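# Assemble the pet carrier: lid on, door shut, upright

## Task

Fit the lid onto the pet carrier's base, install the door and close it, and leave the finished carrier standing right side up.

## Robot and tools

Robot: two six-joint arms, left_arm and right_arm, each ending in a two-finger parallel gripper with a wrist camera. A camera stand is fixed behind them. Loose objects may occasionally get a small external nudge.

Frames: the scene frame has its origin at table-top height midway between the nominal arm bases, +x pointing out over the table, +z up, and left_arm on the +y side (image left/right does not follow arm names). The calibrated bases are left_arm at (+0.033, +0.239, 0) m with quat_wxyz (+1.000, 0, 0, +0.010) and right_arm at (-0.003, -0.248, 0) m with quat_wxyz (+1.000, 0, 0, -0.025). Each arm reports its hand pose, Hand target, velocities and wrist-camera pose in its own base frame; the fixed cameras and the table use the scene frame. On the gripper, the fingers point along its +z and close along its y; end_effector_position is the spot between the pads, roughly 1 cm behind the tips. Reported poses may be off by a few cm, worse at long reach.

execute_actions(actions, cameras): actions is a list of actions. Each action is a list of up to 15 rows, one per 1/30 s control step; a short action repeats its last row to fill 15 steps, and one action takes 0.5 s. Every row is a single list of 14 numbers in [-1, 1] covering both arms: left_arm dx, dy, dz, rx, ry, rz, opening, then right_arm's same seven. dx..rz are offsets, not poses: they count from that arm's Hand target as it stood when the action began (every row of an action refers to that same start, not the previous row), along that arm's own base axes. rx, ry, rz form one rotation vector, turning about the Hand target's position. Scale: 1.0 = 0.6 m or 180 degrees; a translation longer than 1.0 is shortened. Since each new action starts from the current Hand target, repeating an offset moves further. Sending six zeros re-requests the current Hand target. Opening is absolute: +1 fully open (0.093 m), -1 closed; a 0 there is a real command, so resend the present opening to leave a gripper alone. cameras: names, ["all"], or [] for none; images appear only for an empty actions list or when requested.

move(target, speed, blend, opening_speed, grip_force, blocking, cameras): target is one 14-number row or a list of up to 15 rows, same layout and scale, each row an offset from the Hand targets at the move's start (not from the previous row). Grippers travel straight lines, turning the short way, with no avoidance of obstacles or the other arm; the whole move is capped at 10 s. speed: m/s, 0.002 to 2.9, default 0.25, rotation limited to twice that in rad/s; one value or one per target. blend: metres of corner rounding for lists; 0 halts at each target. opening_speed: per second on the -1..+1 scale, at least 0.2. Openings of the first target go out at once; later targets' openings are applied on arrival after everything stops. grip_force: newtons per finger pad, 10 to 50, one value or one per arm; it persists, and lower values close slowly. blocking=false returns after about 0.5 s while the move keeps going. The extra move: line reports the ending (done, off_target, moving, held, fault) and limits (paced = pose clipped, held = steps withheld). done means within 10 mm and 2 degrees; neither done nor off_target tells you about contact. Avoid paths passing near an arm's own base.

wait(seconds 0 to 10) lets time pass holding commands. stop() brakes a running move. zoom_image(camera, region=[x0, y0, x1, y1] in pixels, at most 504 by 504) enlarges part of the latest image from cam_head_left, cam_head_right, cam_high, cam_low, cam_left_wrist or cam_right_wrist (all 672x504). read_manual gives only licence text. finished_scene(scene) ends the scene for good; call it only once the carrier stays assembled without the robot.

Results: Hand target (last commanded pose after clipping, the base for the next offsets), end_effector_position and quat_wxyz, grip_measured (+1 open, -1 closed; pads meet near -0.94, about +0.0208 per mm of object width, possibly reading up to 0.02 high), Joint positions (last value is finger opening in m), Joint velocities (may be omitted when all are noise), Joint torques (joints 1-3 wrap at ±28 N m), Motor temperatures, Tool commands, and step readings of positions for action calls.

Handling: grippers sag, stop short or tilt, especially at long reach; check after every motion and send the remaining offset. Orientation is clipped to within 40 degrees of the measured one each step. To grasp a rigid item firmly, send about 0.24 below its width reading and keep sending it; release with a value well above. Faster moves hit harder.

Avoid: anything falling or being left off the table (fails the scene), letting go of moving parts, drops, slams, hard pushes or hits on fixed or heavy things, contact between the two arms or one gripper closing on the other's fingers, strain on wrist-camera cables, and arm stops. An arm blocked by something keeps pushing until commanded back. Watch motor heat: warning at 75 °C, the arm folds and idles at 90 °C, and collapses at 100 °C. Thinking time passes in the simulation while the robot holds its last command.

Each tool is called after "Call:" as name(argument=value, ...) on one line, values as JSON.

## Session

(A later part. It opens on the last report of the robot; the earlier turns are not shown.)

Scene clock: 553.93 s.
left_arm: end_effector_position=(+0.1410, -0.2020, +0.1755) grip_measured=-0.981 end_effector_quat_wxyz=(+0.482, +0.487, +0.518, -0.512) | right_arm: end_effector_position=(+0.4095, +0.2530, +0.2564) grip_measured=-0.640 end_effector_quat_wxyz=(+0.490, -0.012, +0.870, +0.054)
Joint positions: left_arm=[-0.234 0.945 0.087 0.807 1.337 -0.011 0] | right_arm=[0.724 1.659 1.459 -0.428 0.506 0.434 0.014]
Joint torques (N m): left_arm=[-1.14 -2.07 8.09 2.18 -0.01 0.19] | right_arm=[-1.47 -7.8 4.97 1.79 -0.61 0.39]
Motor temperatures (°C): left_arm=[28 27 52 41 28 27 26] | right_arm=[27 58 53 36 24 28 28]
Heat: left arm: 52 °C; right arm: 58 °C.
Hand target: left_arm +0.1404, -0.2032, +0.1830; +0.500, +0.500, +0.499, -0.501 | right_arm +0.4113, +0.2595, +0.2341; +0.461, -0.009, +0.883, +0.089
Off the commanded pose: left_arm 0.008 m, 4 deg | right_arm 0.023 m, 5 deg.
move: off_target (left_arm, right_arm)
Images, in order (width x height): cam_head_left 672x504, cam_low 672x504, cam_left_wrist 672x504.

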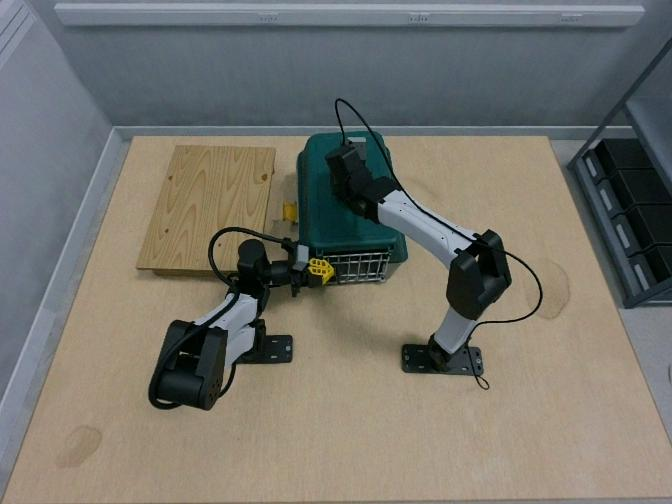

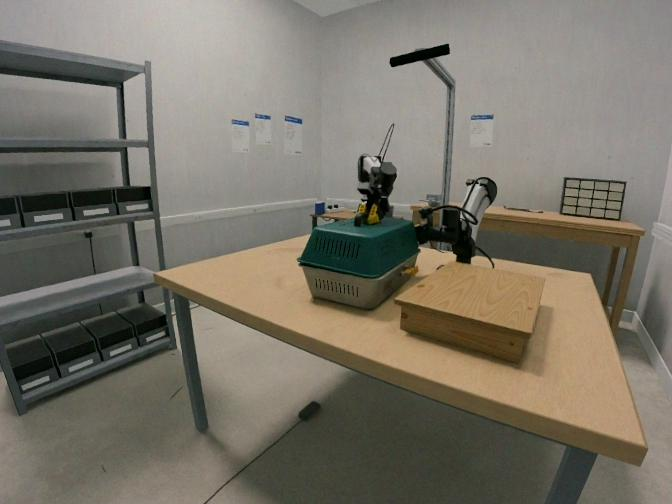

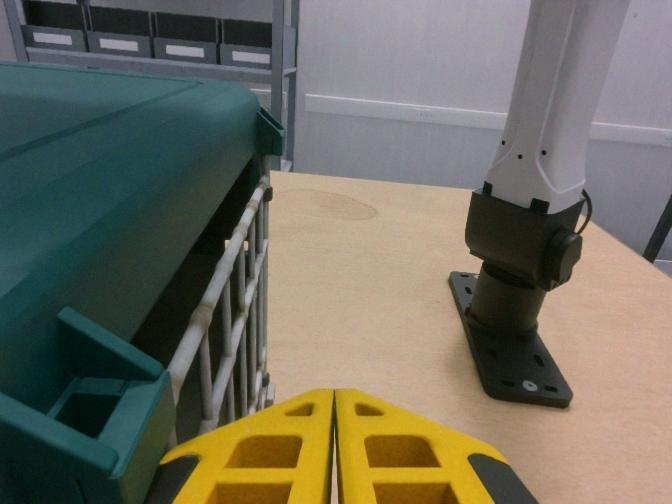

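Call:
move(target=[0,0,0,0,0,0,-1,-0.0105,0,0.105,-0.0224,-0.0294,-0.0197,-0.9], speed=0.08, cameras=["cam_left_wrist","cam_head_left","cam_low"])

Call:
zoom_image(camera="cam_left_wrist", region=[0, 20, 330, 504])

Call:
zoom_image(camera="cam_low", region=[290, 210, 430, 310])

Call:
zoom_image(camera="cam_head_left", region=[300, 230, 410, 290])

Scene clock: 596.77 s.
left_arm: end_effector_position=(+0.1398, -0.2019, +0.1769) grip_measured=-0.981 end_effector_quat_wxyz=(+0.484, +0.491, +0.514, -0.511) | right_arm: end_effector_position=(+0.4008, +0.2561, +0.2718) grip_measured=-0.641 end_effector_quat_wxyz=(+0.475, -0.020, +0.879, +0.033)
Joint positions: left_arm=[-0.234 0.94 0.087 0.811 1.342 -0.011 0] | right_arm=[0.751 1.682 1.581 -0.589 0.538 0.447 0.014]
Joint torques (N m): left_arm=[-1.1 -1.5 8.09 2.14 -0.07 0.18] | right_arm=[1.14 -9.81 10.81 1.73 0.56 0.03]
Motor temperatures (°C): left_arm=[28 28 49 42 28 27 26] | right_arm=[27 55 51 35 25 28 28]
Heat: left arm: 49 °C; right arm: 55 °C.
Hand target: left_arm +0.1404, -0.2032, +0.1830; +0.500, +0.500, +0.499, -0.501 | right_arm +0.4050, +0.2595, +0.2971; +0.503, -0.002, +0.863, +0.043
Off the commanded pose: left_arm 0.006 m, 3 deg | right_arm 0.026 m, 4 deg.
move: off_target (left_arm, right_arm)
Images, in order (width x height): cam_head_left 672x504, cam_low 672x504, cam_left_wrist 672x504.

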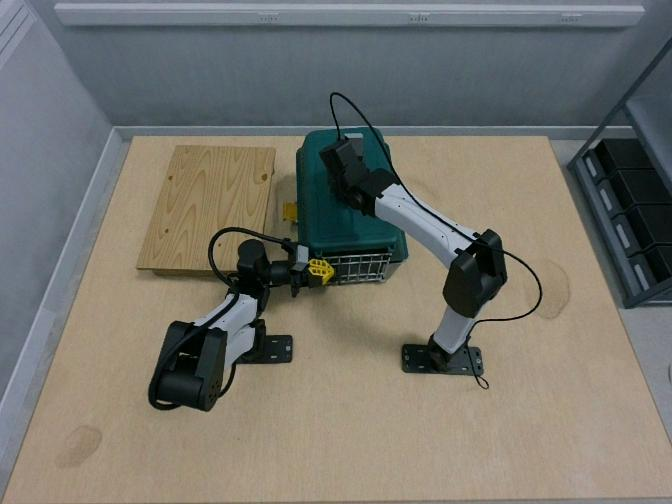

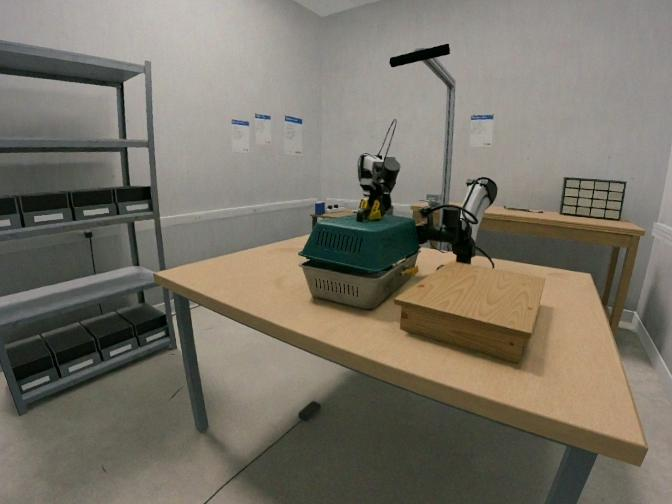

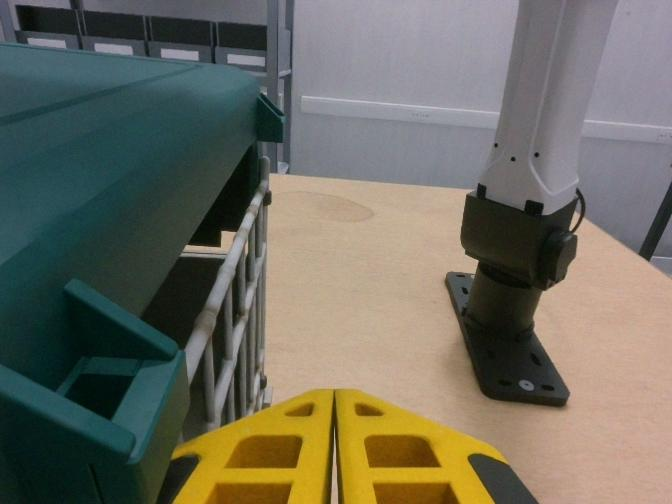

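Scaled by 1.041 from the camera's 672x504 image, which has a finer 960x720 frame.

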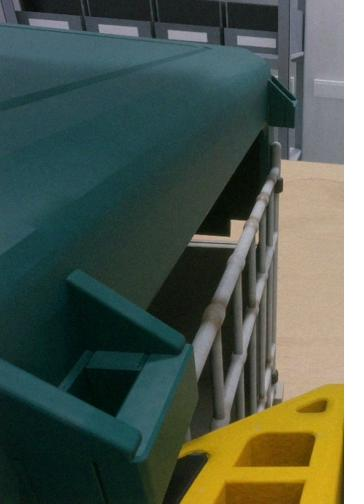

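Scaled by 3.600 from the camera's 672x504 image, which has a finer 960x720 frame.

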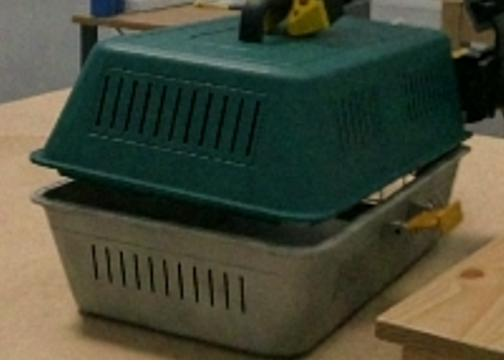

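Scaled by 4.582 from the camera's 672x504 image, which has a finer 960x720 frame.

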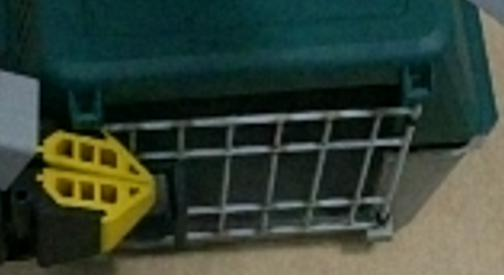

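Call:
move(target=[0,0,0,0,0,0,-1,0.006,-0.002,-0.035,0.014,0.006,0.003,-0.9], speed=0.06, cameras=["cam_left_wrist","cam_low"])

Call:
zoom_image(camera="cam_left_wrist", region=[0, 20, 330, 504])

Call:
zoom_image(camera="cam_low", region=[290, 210, 430, 310])

Call:
zoom_image(camera="cam_left_wrist", region=[220, 60, 320, 220])

Scene clock: 610.17 s.
left_arm: end_effector_position=(+0.1396, -0.2019, +0.1770) grip_measured=-0.981 end_effector_quat_wxyz=(+0.483, +0.491, +0.514, -0.512) | right_arm: end_effector_position=(+0.4038, +0.2569, +0.2616) grip_measured=-0.641 end_effector_quat_wxyz=(+0.475, -0.015, +0.879, +0.042)
Joint positions: left_arm=[-0.234 0.94 0.087 0.811 1.343 -0.011 0] | right_arm=[0.743 1.682 1.538 -0.538 0.522 0.455 0.014]
Joint torques (N m): left_arm=[-1.1 -1.51 8.08 2.13 -0.09 0.18] | right_arm=[-0.16 -10.66 7.3 2.03 0.23 0.14]
Motor temperatures (°C): left_arm=[28 27 49 43 28 27 26] | right_arm=[27 56 56 35 25 28 28]
Heat: left arm: 49 °C; right arm: 56 °C.
Hand target: left_arm +0.1405, -0.2032, +0.1830; +0.500, +0.500, +0.499, -0.501 | right_arm +0.4087, +0.2583, +0.2760; +0.494, +0.006, +0.867, +0.064
Off the commanded pose: left_arm 0.006 m, 3 deg | right_arm 0.015 m, 4 deg.
move: off_target (left_arm, right_arm)
Images, in order (width x height): cam_low 672x504, cam_left_wrist 672x504.

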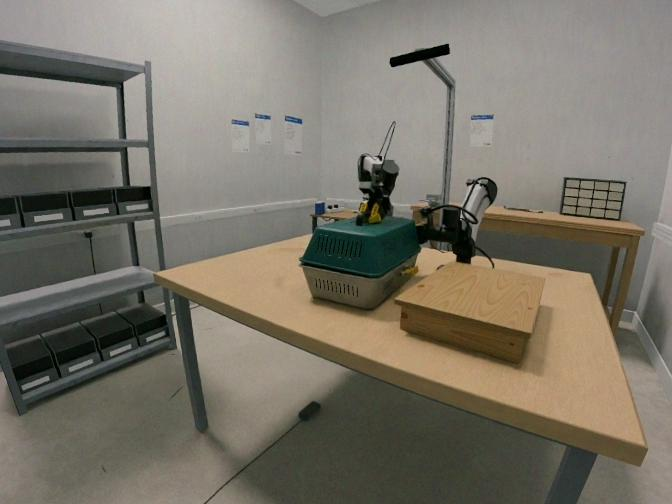

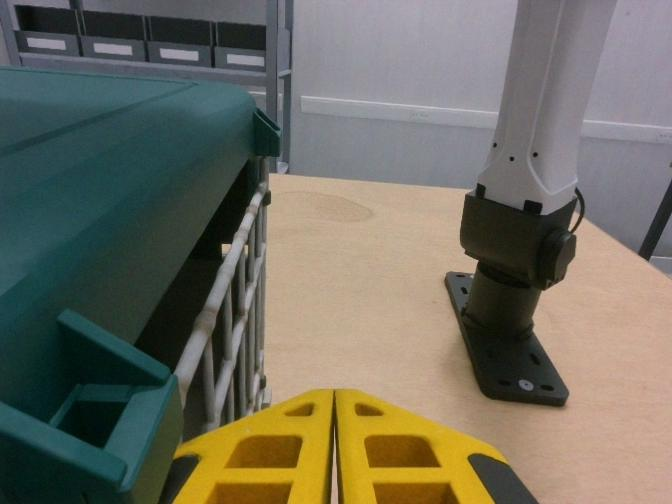

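Scaled by 1.041 from the camera's 672x504 image, which has a finer 960x720 frame.

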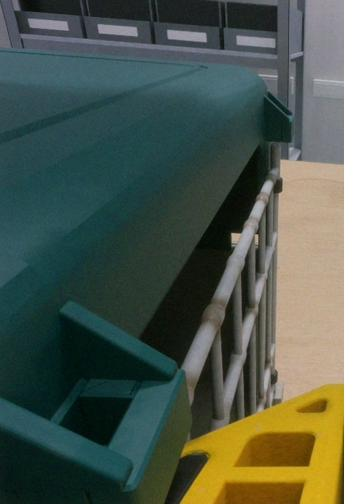

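Scaled by 3.600 from the camera's 672x504 image, which has a finer 960x720 frame.

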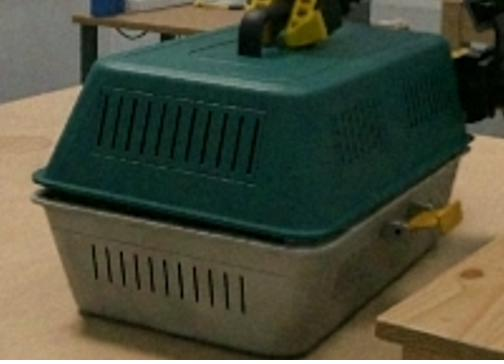

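Scaled by 3.150 from the camera's 672x504 image, which has a finer 960x720 frame.

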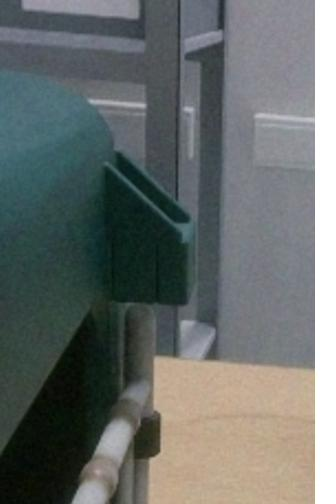

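Call:
move(target=[0,0,0,0,0,0,-1,0.008,0,-0.03,0.01,0.004,0.004,-0.9], speed=0.06, cameras=["cam_left_wrist","cam_low","cam_head_left"])

Call:
zoom_image(camera="cam_left_wrist", region=[0, 260, 240, 504])

Call:
zoom_image(camera="cam_low", region=[290, 210, 430, 310])

Call:
zoom_image(camera="cam_left_wrist", region=[220, 60, 320, 220])

Call:
zoom_image(camera="cam_head_left", region=[370, 235, 420, 285])

Scene clock: 624.50 s.
left_arm: end_effector_position=(+0.1397, -0.2019, +0.1776) grip_measured=-0.981 end_effector_quat_wxyz=(+0.485, +0.492, +0.512, -0.510) | right_arm: end_effector_position=(+0.4114, +0.2561, +0.2552) grip_measured=-0.641 end_effector_quat_wxyz=(+0.484, -0.008, +0.873, +0.054)
Joint positions: left_arm=[-0.234 0.94 0.087 0.817 1.342 -0.011 0] | right_arm=[0.726 1.68 1.489 -0.454 0.505 0.451 0.014]
Joint torques (N m): left_arm=[-1.1 -1.4 8.06 2.09 -0.09 0.17] | right_arm=[-0.46 -10.33 6 1.99 -0.04 0.26]
Motor temperatures (°C): left_arm=[28 27 49 43 28 27 26] | right_arm=[27 58 54 36 25 27 28]
Heat: left arm: 49 °C; right arm: 58 °C.
Hand target: left_arm +0.1405, -0.2032, +0.1830; +0.500, +0.500, +0.499, -0.501 | right_arm +0.4135, +0.2582, +0.2581; +0.488, +0.009, +0.869, +0.081
Off the commanded pose: left_arm 0.006 m, 3 deg | right_arm 0.004 m, 4 deg.
move: off_target (left_arm, right_arm)
Images, in order (width x height): cam_head_left 672x504, cam_low 672x504, cam_left_wrist 672x504.

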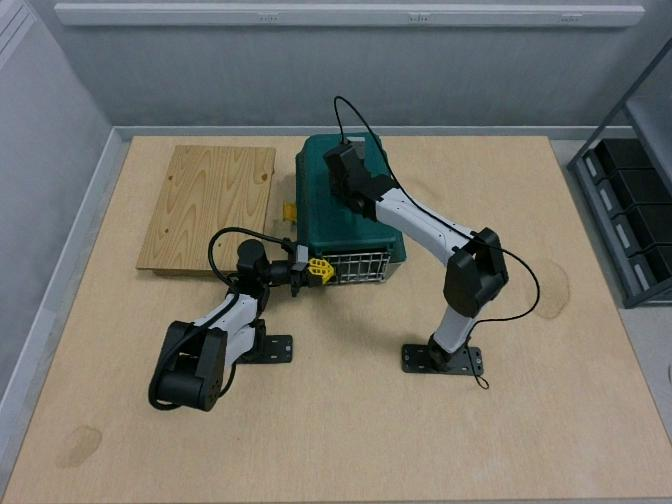

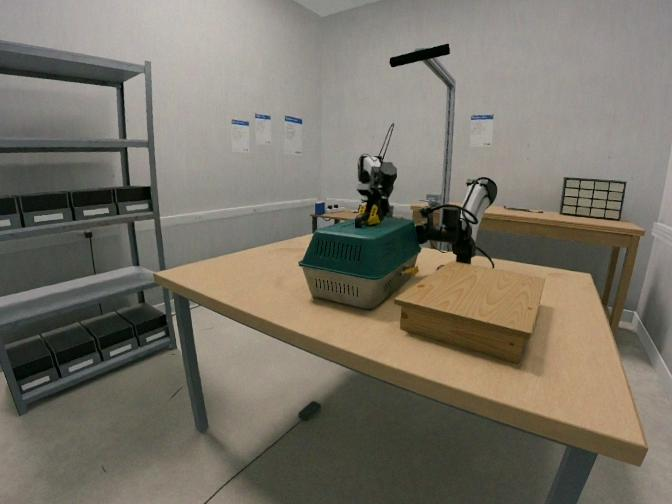

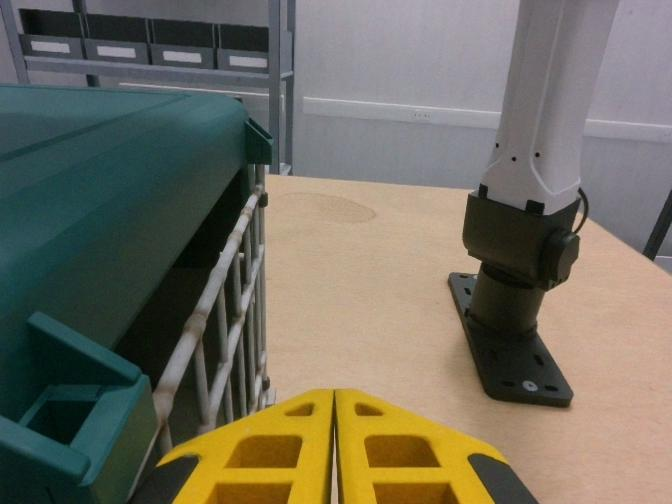

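Scaled by 2.066 from the camera's 672x504 image, which has a finer 960x720 frame.

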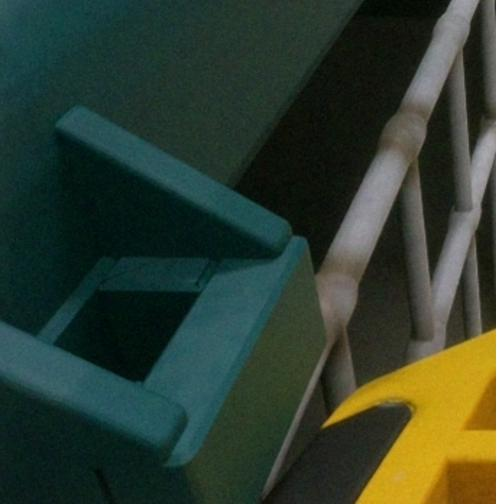

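Scaled by 3.600 from the camera's 672x504 image, which has a finer 960x720 frame.

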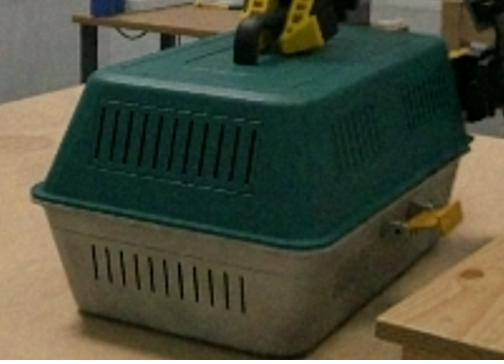

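Scaled by 3.150 from the camera's 672x504 image, which has a finer 960x720 frame.

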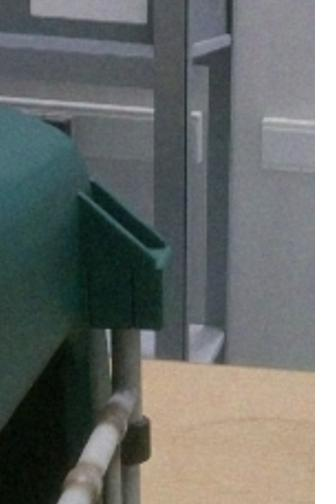

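Scaled by 10.080 from the camera's 672x504 image, which has a finer 960x720 frame.

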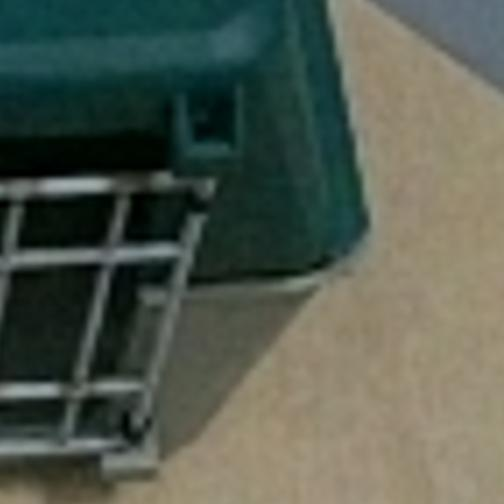

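Call:
move(target=[[0.005,0,0,0,0,0,-1,0,-0.006,0.03,-0.004,-0.006,0,-0.9],[0.008,0,0,0,0,0,-1,0,-0.006,-0.002,0,-0.003,0,-0.9]], speed=0.06, cameras=["cam_left_wrist","cam_low","cam_head_left"])

Call:
zoom_image(camera="cam_left_wrist", region=[0, 260, 240, 504])

Call:
zoom_image(camera="cam_low", region=[290, 210, 430, 310])

Call:
zoom_image(camera="cam_left_wrist", region=[220, 60, 320, 220])

Call:
zoom_image(camera="cam_head_left", region=[370, 235, 420, 285])

Scene clock: 644.40 s.
left_arm: end_effector_position=(+0.1413, -0.2023, +0.1743) grip_measured=-0.981 end_effector_quat_wxyz=(+0.480, +0.489, +0.517, -0.514) | right_arm: end_effector_position=(+0.4111, +0.2538, +0.2528) grip_measured=-0.641 end_effector_quat_wxyz=(+0.487, -0.009, +0.872, +0.055)
Joint positions: left_arm=[-0.234 0.968 0.087 0.829 1.343 -0.01 0] | right_arm=[0.721 1.668 1.459 -0.426 0.501 0.442 0.014]
Joint torques (N m): left_arm=[-0.32 -0.61 9.21 2.2 0 0.22] | right_arm=[-0.57 -10.4 6.06 1.99 -0.02 0.26]
Motor temperatures (°C): left_arm=[28 27 49 42 28 27 26] | right_arm=[27 59 53 37 24 28 28]
Heat: left arm: 49 °C; right arm: 59 °C.
Hand target: left_arm +0.1453, -0.2032, +0.1830; +0.500, +0.500, +0.499, -0.501 | right_arm +0.4134, +0.2547, +0.2568; +0.493, +0.008, +0.866, +0.081
Off the commanded pose: left_arm 0.010 m, 4 deg | right_arm 0.005 m, 4 deg.
move: off_target (left_arm, right_arm)
Images, in order (width x height): cam_head_left 672x504, cam_low 672x504, cam_left_wrist 672x504.

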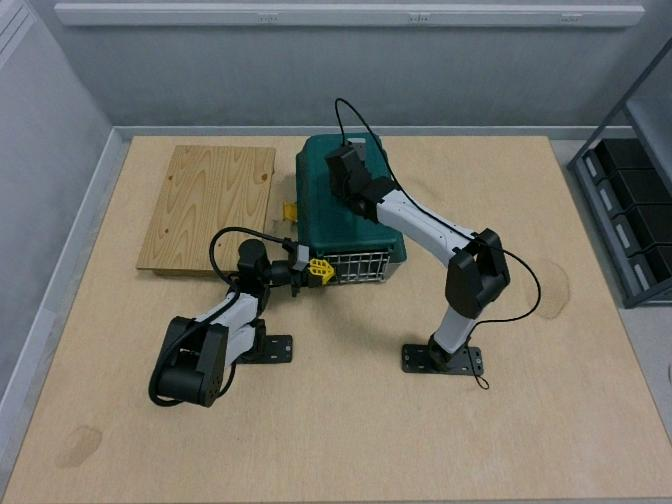

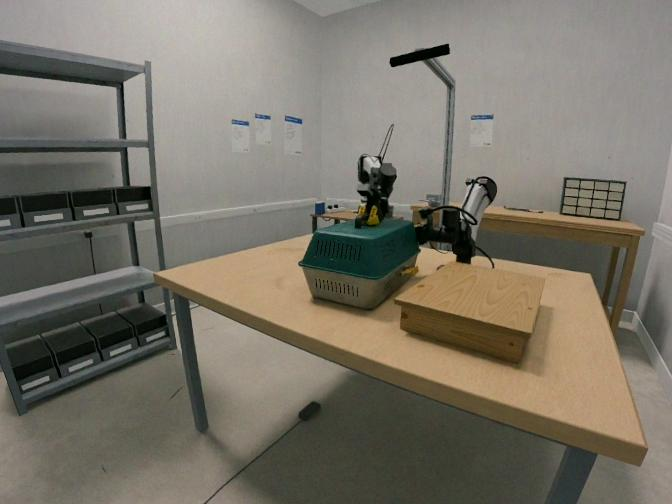

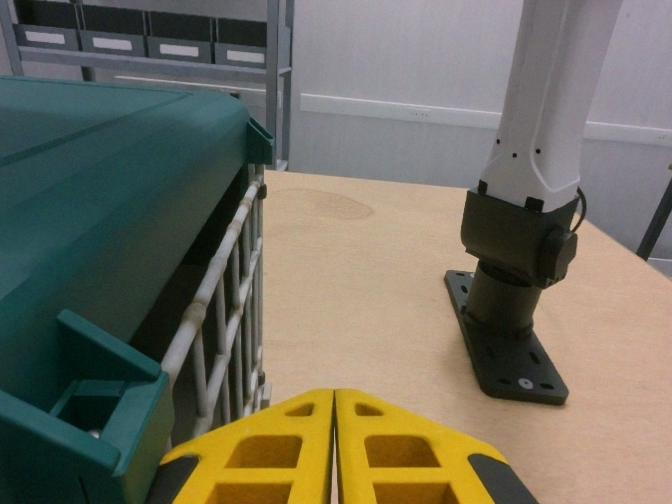

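Scaled by 2.066 from the camera's 672x504 image, which has a finer 960x720 frame.

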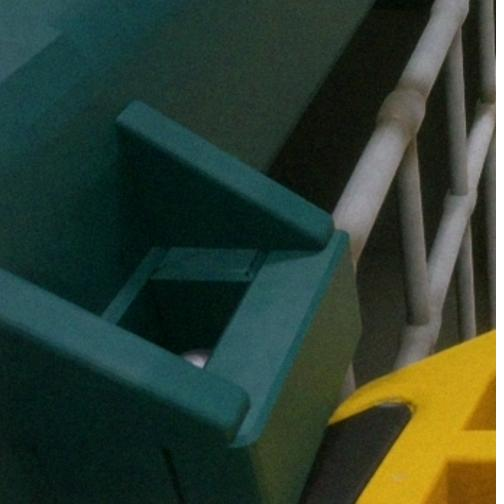

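Scaled by 3.600 from the camera's 672x504 image, which has a finer 960x720 frame.

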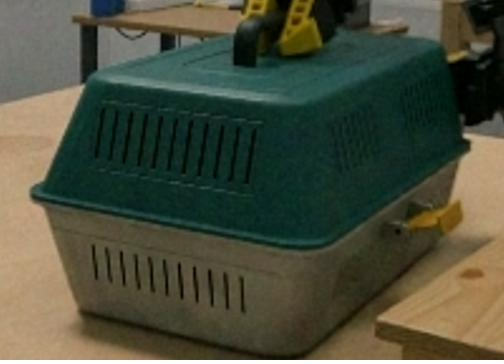

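Scaled by 3.150 from the camera's 672x504 image, which has a finer 960x720 frame.

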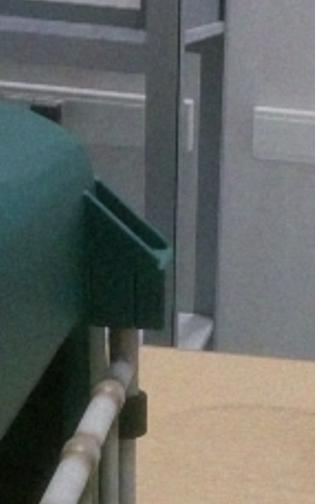

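Scaled by 10.080 from the camera's 672x504 image, which has a finer 960x720 frame.

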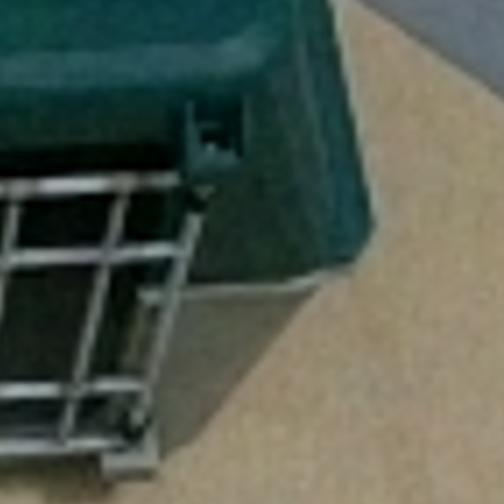

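Call:
move(target=[0,0,0,0,0,0,-1,0,0,-0.02,0.004,0.008,0,-0.9], speed=0.06, cameras=["cam_left_wrist","cam_low","cam_head_left"])

Call:
zoom_image(camera="cam_left_wrist", region=[0, 260, 240, 504])

Call:
zoom_image(camera="cam_low", region=[290, 210, 430, 310])

Call:
zoom_image(camera="cam_left_wrist", region=[220, 60, 320, 220])

Call:
zoom_image(camera="cam_head_left", region=[370, 235, 420, 285])

Scene clock: 654.63 s.
left_arm: end_effector_position=(+0.1412, -0.2023, +0.1731) grip_measured=-0.981 end_effector_quat_wxyz=(+0.477, +0.487, +0.519, -0.516) | right_arm: end_effector_position=(+0.4111, +0.2538, +0.2516) grip_measured=-0.641 end_effector_quat_wxyz=(+0.489, -0.008, +0.870, +0.059)
Joint positions: left_arm=[-0.234 0.968 0.087 0.818 1.343 -0.01 0] | right_arm=[0.721 1.663 1.443 -0.406 0.499 0.442 0.014]
Joint torques (N m): left_arm=[-0.32 -0.83 9.29 2.24 0 0.25] | right_arm=[-1.02 -9.33 5.64 1.85 -0.16 0.46]
Motor temperatures (°C): left_arm=[28 27 49 42 28 27 26] | right_arm=[27 59 52 37 24 28 28]
Heat: left arm: 49 °C; right arm: 59 °C.
Hand target: left_arm +0.1453, -0.2032, +0.1830; +0.500, +0.500, +0.499, -0.501 | right_arm +0.4135, +0.2546, +0.2449; +0.482, +0.012, +0.872, +0.086
Off the commanded pose: left_arm 0.011 m, 4 deg | right_arm 0.007 m, 4 deg.
move: off_target (left_arm, right_arm)
Images, in order (width x height): cam_head_left 672x504, cam_low 672x504, cam_left_wrist 672x504.

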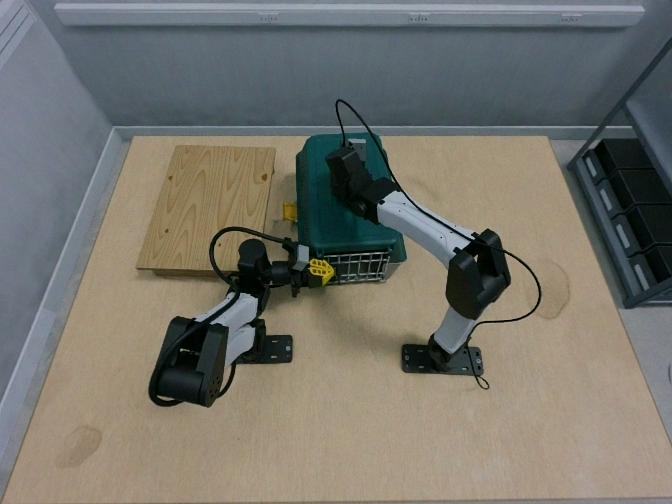

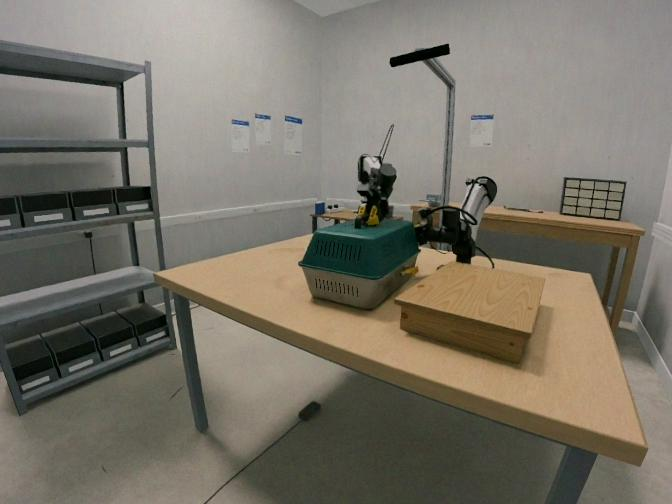

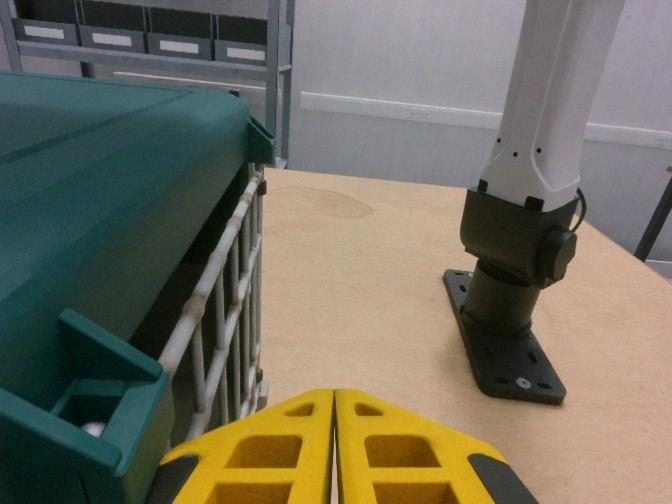

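Scaled by 2.066 from the camera's 672x504 image, which has a finer 960x720 frame.

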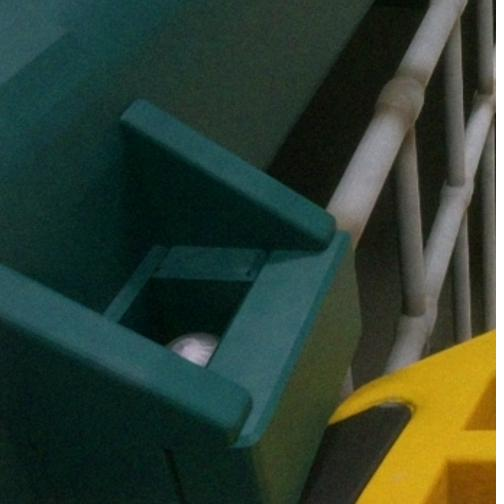

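Scaled by 3.600 from the camera's 672x504 image, which has a finer 960x720 frame.

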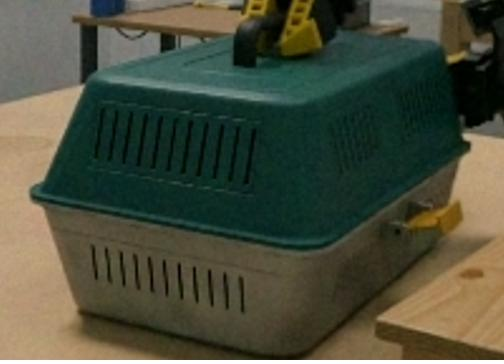

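Scaled by 3.150 from the camera's 672x504 image, which has a finer 960x720 frame.

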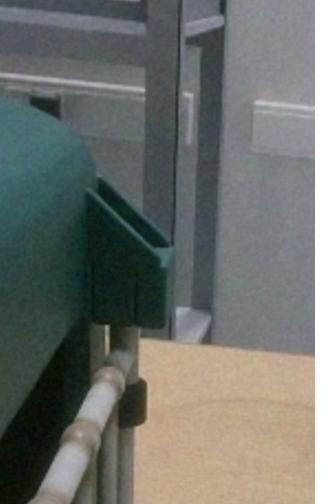

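Scaled by 10.080 from the camera's 672x504 image, which has a finer 960x720 frame.

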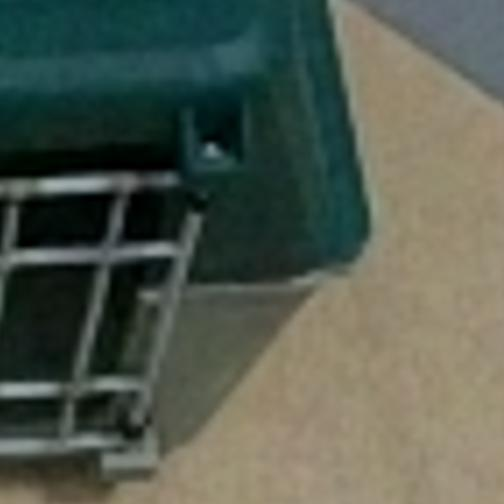

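Call:
move(target=[0,0,0,0,0,0,-1,0,0,-0.015,0,0.01,0,-0.9], speed=0.06)

Call:
move(target=[[-0.06,0,0.01,0,0,0,-1,0,0,0,0,0,0,-0.9],[-0.06,0.02,0.15,0,0,0,-1,0,0,0,0,0,0,-0.9]], speed=0.08, cameras=["cam_left_wrist","cam_low","cam_head_left"])

Call:
zoom_image(camera="cam_head_left", region=[300, 230, 420, 300])

Call:
zoom_image(camera="cam_low", region=[290, 210, 430, 310])

Scene clock: 664.90 s.
left_arm: end_effector_position=(+0.1412, -0.2023, +0.1726) grip_measured=-0.981 end_effector_quat_wxyz=(+0.475, +0.486, +0.521, -0.516) | right_arm: end_effector_position=(+0.4114, +0.2538, +0.2511) grip_measured=-0.641 end_effector_quat_wxyz=(+0.488, -0.007, +0.871, +0.062)
Joint positions: left_arm=[-0.234 0.968 0.087 0.814 1.343 -0.01 0] | right_arm=[0.718 1.663 1.443 -0.406 0.491 0.447 0.014]
Joint torques (N m): left_arm=[-0.34 -0.92 9.33 2.26 0.01 0.27] | right_arm=[-1.18 -8.29 5.75 1.7 -0.24 0.57]
Motor temperatures (°C): left_arm=[28 27 49 43 28 27 26] | right_arm=[27 58 51 37 24 28 28]
Heat: left arm: 49 °C; right arm: 58 °C.
Hand target: left_arm +0.1453, -0.2032, +0.1829; +0.500, +0.500, +0.499, -0.501 | right_arm +0.4135, +0.2545, +0.2357; +0.468, +0.014, +0.880, +0.086
Off the commanded pose: left_arm 0.011 m, 4 deg | right_arm 0.015 m, 4 deg.
move: off_target (left_arm, right_arm)

Scene clock: 668.17 s.
left_arm: end_effector_position=(+0.1100, -0.1925, +0.2602) grip_measured=-0.981 end_effector_quat_wxyz=(+0.487, +0.488, +0.513, -0.510) | right_arm: end_effector_position=(+0.4113, +0.2543, +0.2509) grip_measured=-0.641 end_effector_quat_wxyz=(+0.487, -0.008, +0.871, +0.064)
Joint positions: left_arm=[-0.216 0.491 0.347 0.126 1.353 -0.03 0] | right_arm=[0.717 1.663 1.443 -0.406 0.485 0.447 0.014]
Joint torques (N m): left_arm=[0.73 1.17 12.26 1.77 0.2 0.24] | right_arm=[-1.07 -8.27 5.72 1.71 -0.18 0.56]
Motor temperatures (°C): left_arm=[28 27 49 42 28 27 26] | right_arm=[27 58 51 37 24 28 28]
Heat: left arm: 49 °C; right arm: 58 °C.
Hand target: left_arm +0.1093, -0.1912, +0.2730; +0.500, +0.500, +0.499, -0.501 | right_arm +0.4134, +0.2547, +0.2357; +0.468, +0.013, +0.880, +0.086
Off the commanded pose: left_arm 0.013 m, 3 deg | right_arm 0.015 m, 4 deg.
move: off_target (left_arm, right_arm)
Images, in order (width x height): cam_head_left 672x504, cam_low 672x504, cam_left_wrist 672x504.

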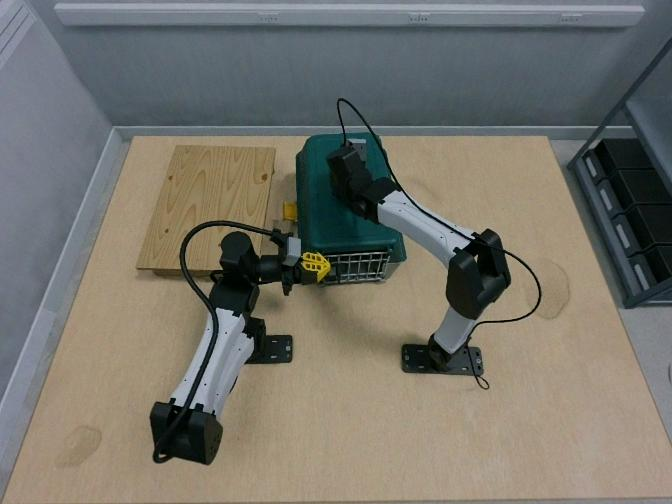

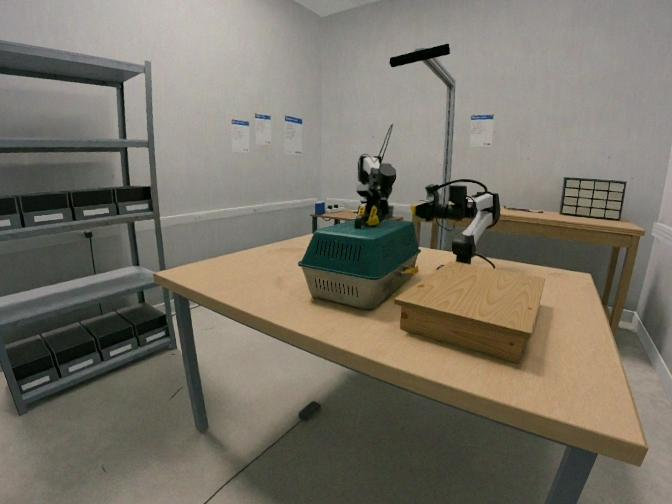

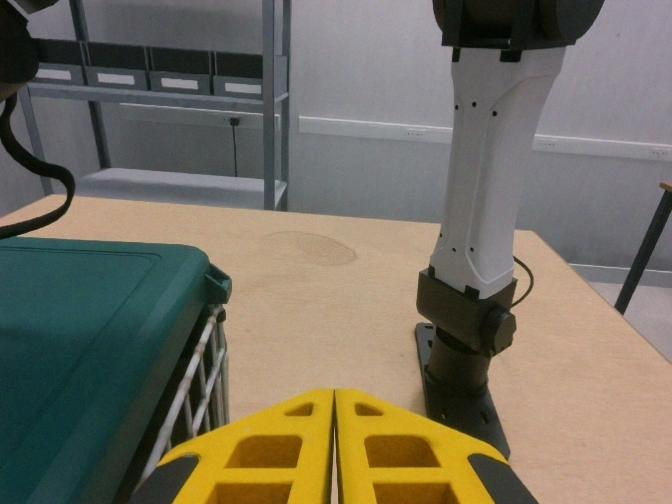

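Scaled by 4.200 from the camera's 672x504 image, which has a finer 960x720 frame.

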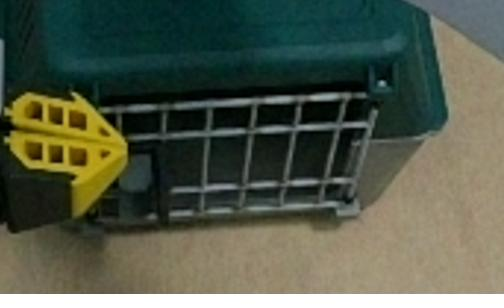

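Scaled by 3.600 from the camera's 672x504 image, which has a finer 960x720 frame.

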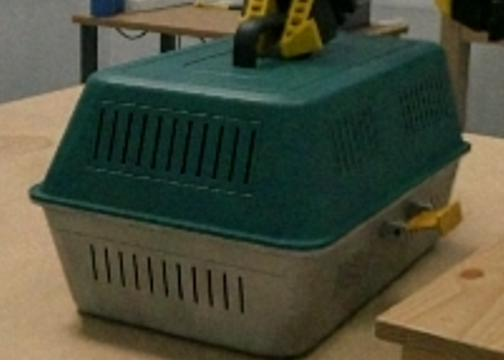

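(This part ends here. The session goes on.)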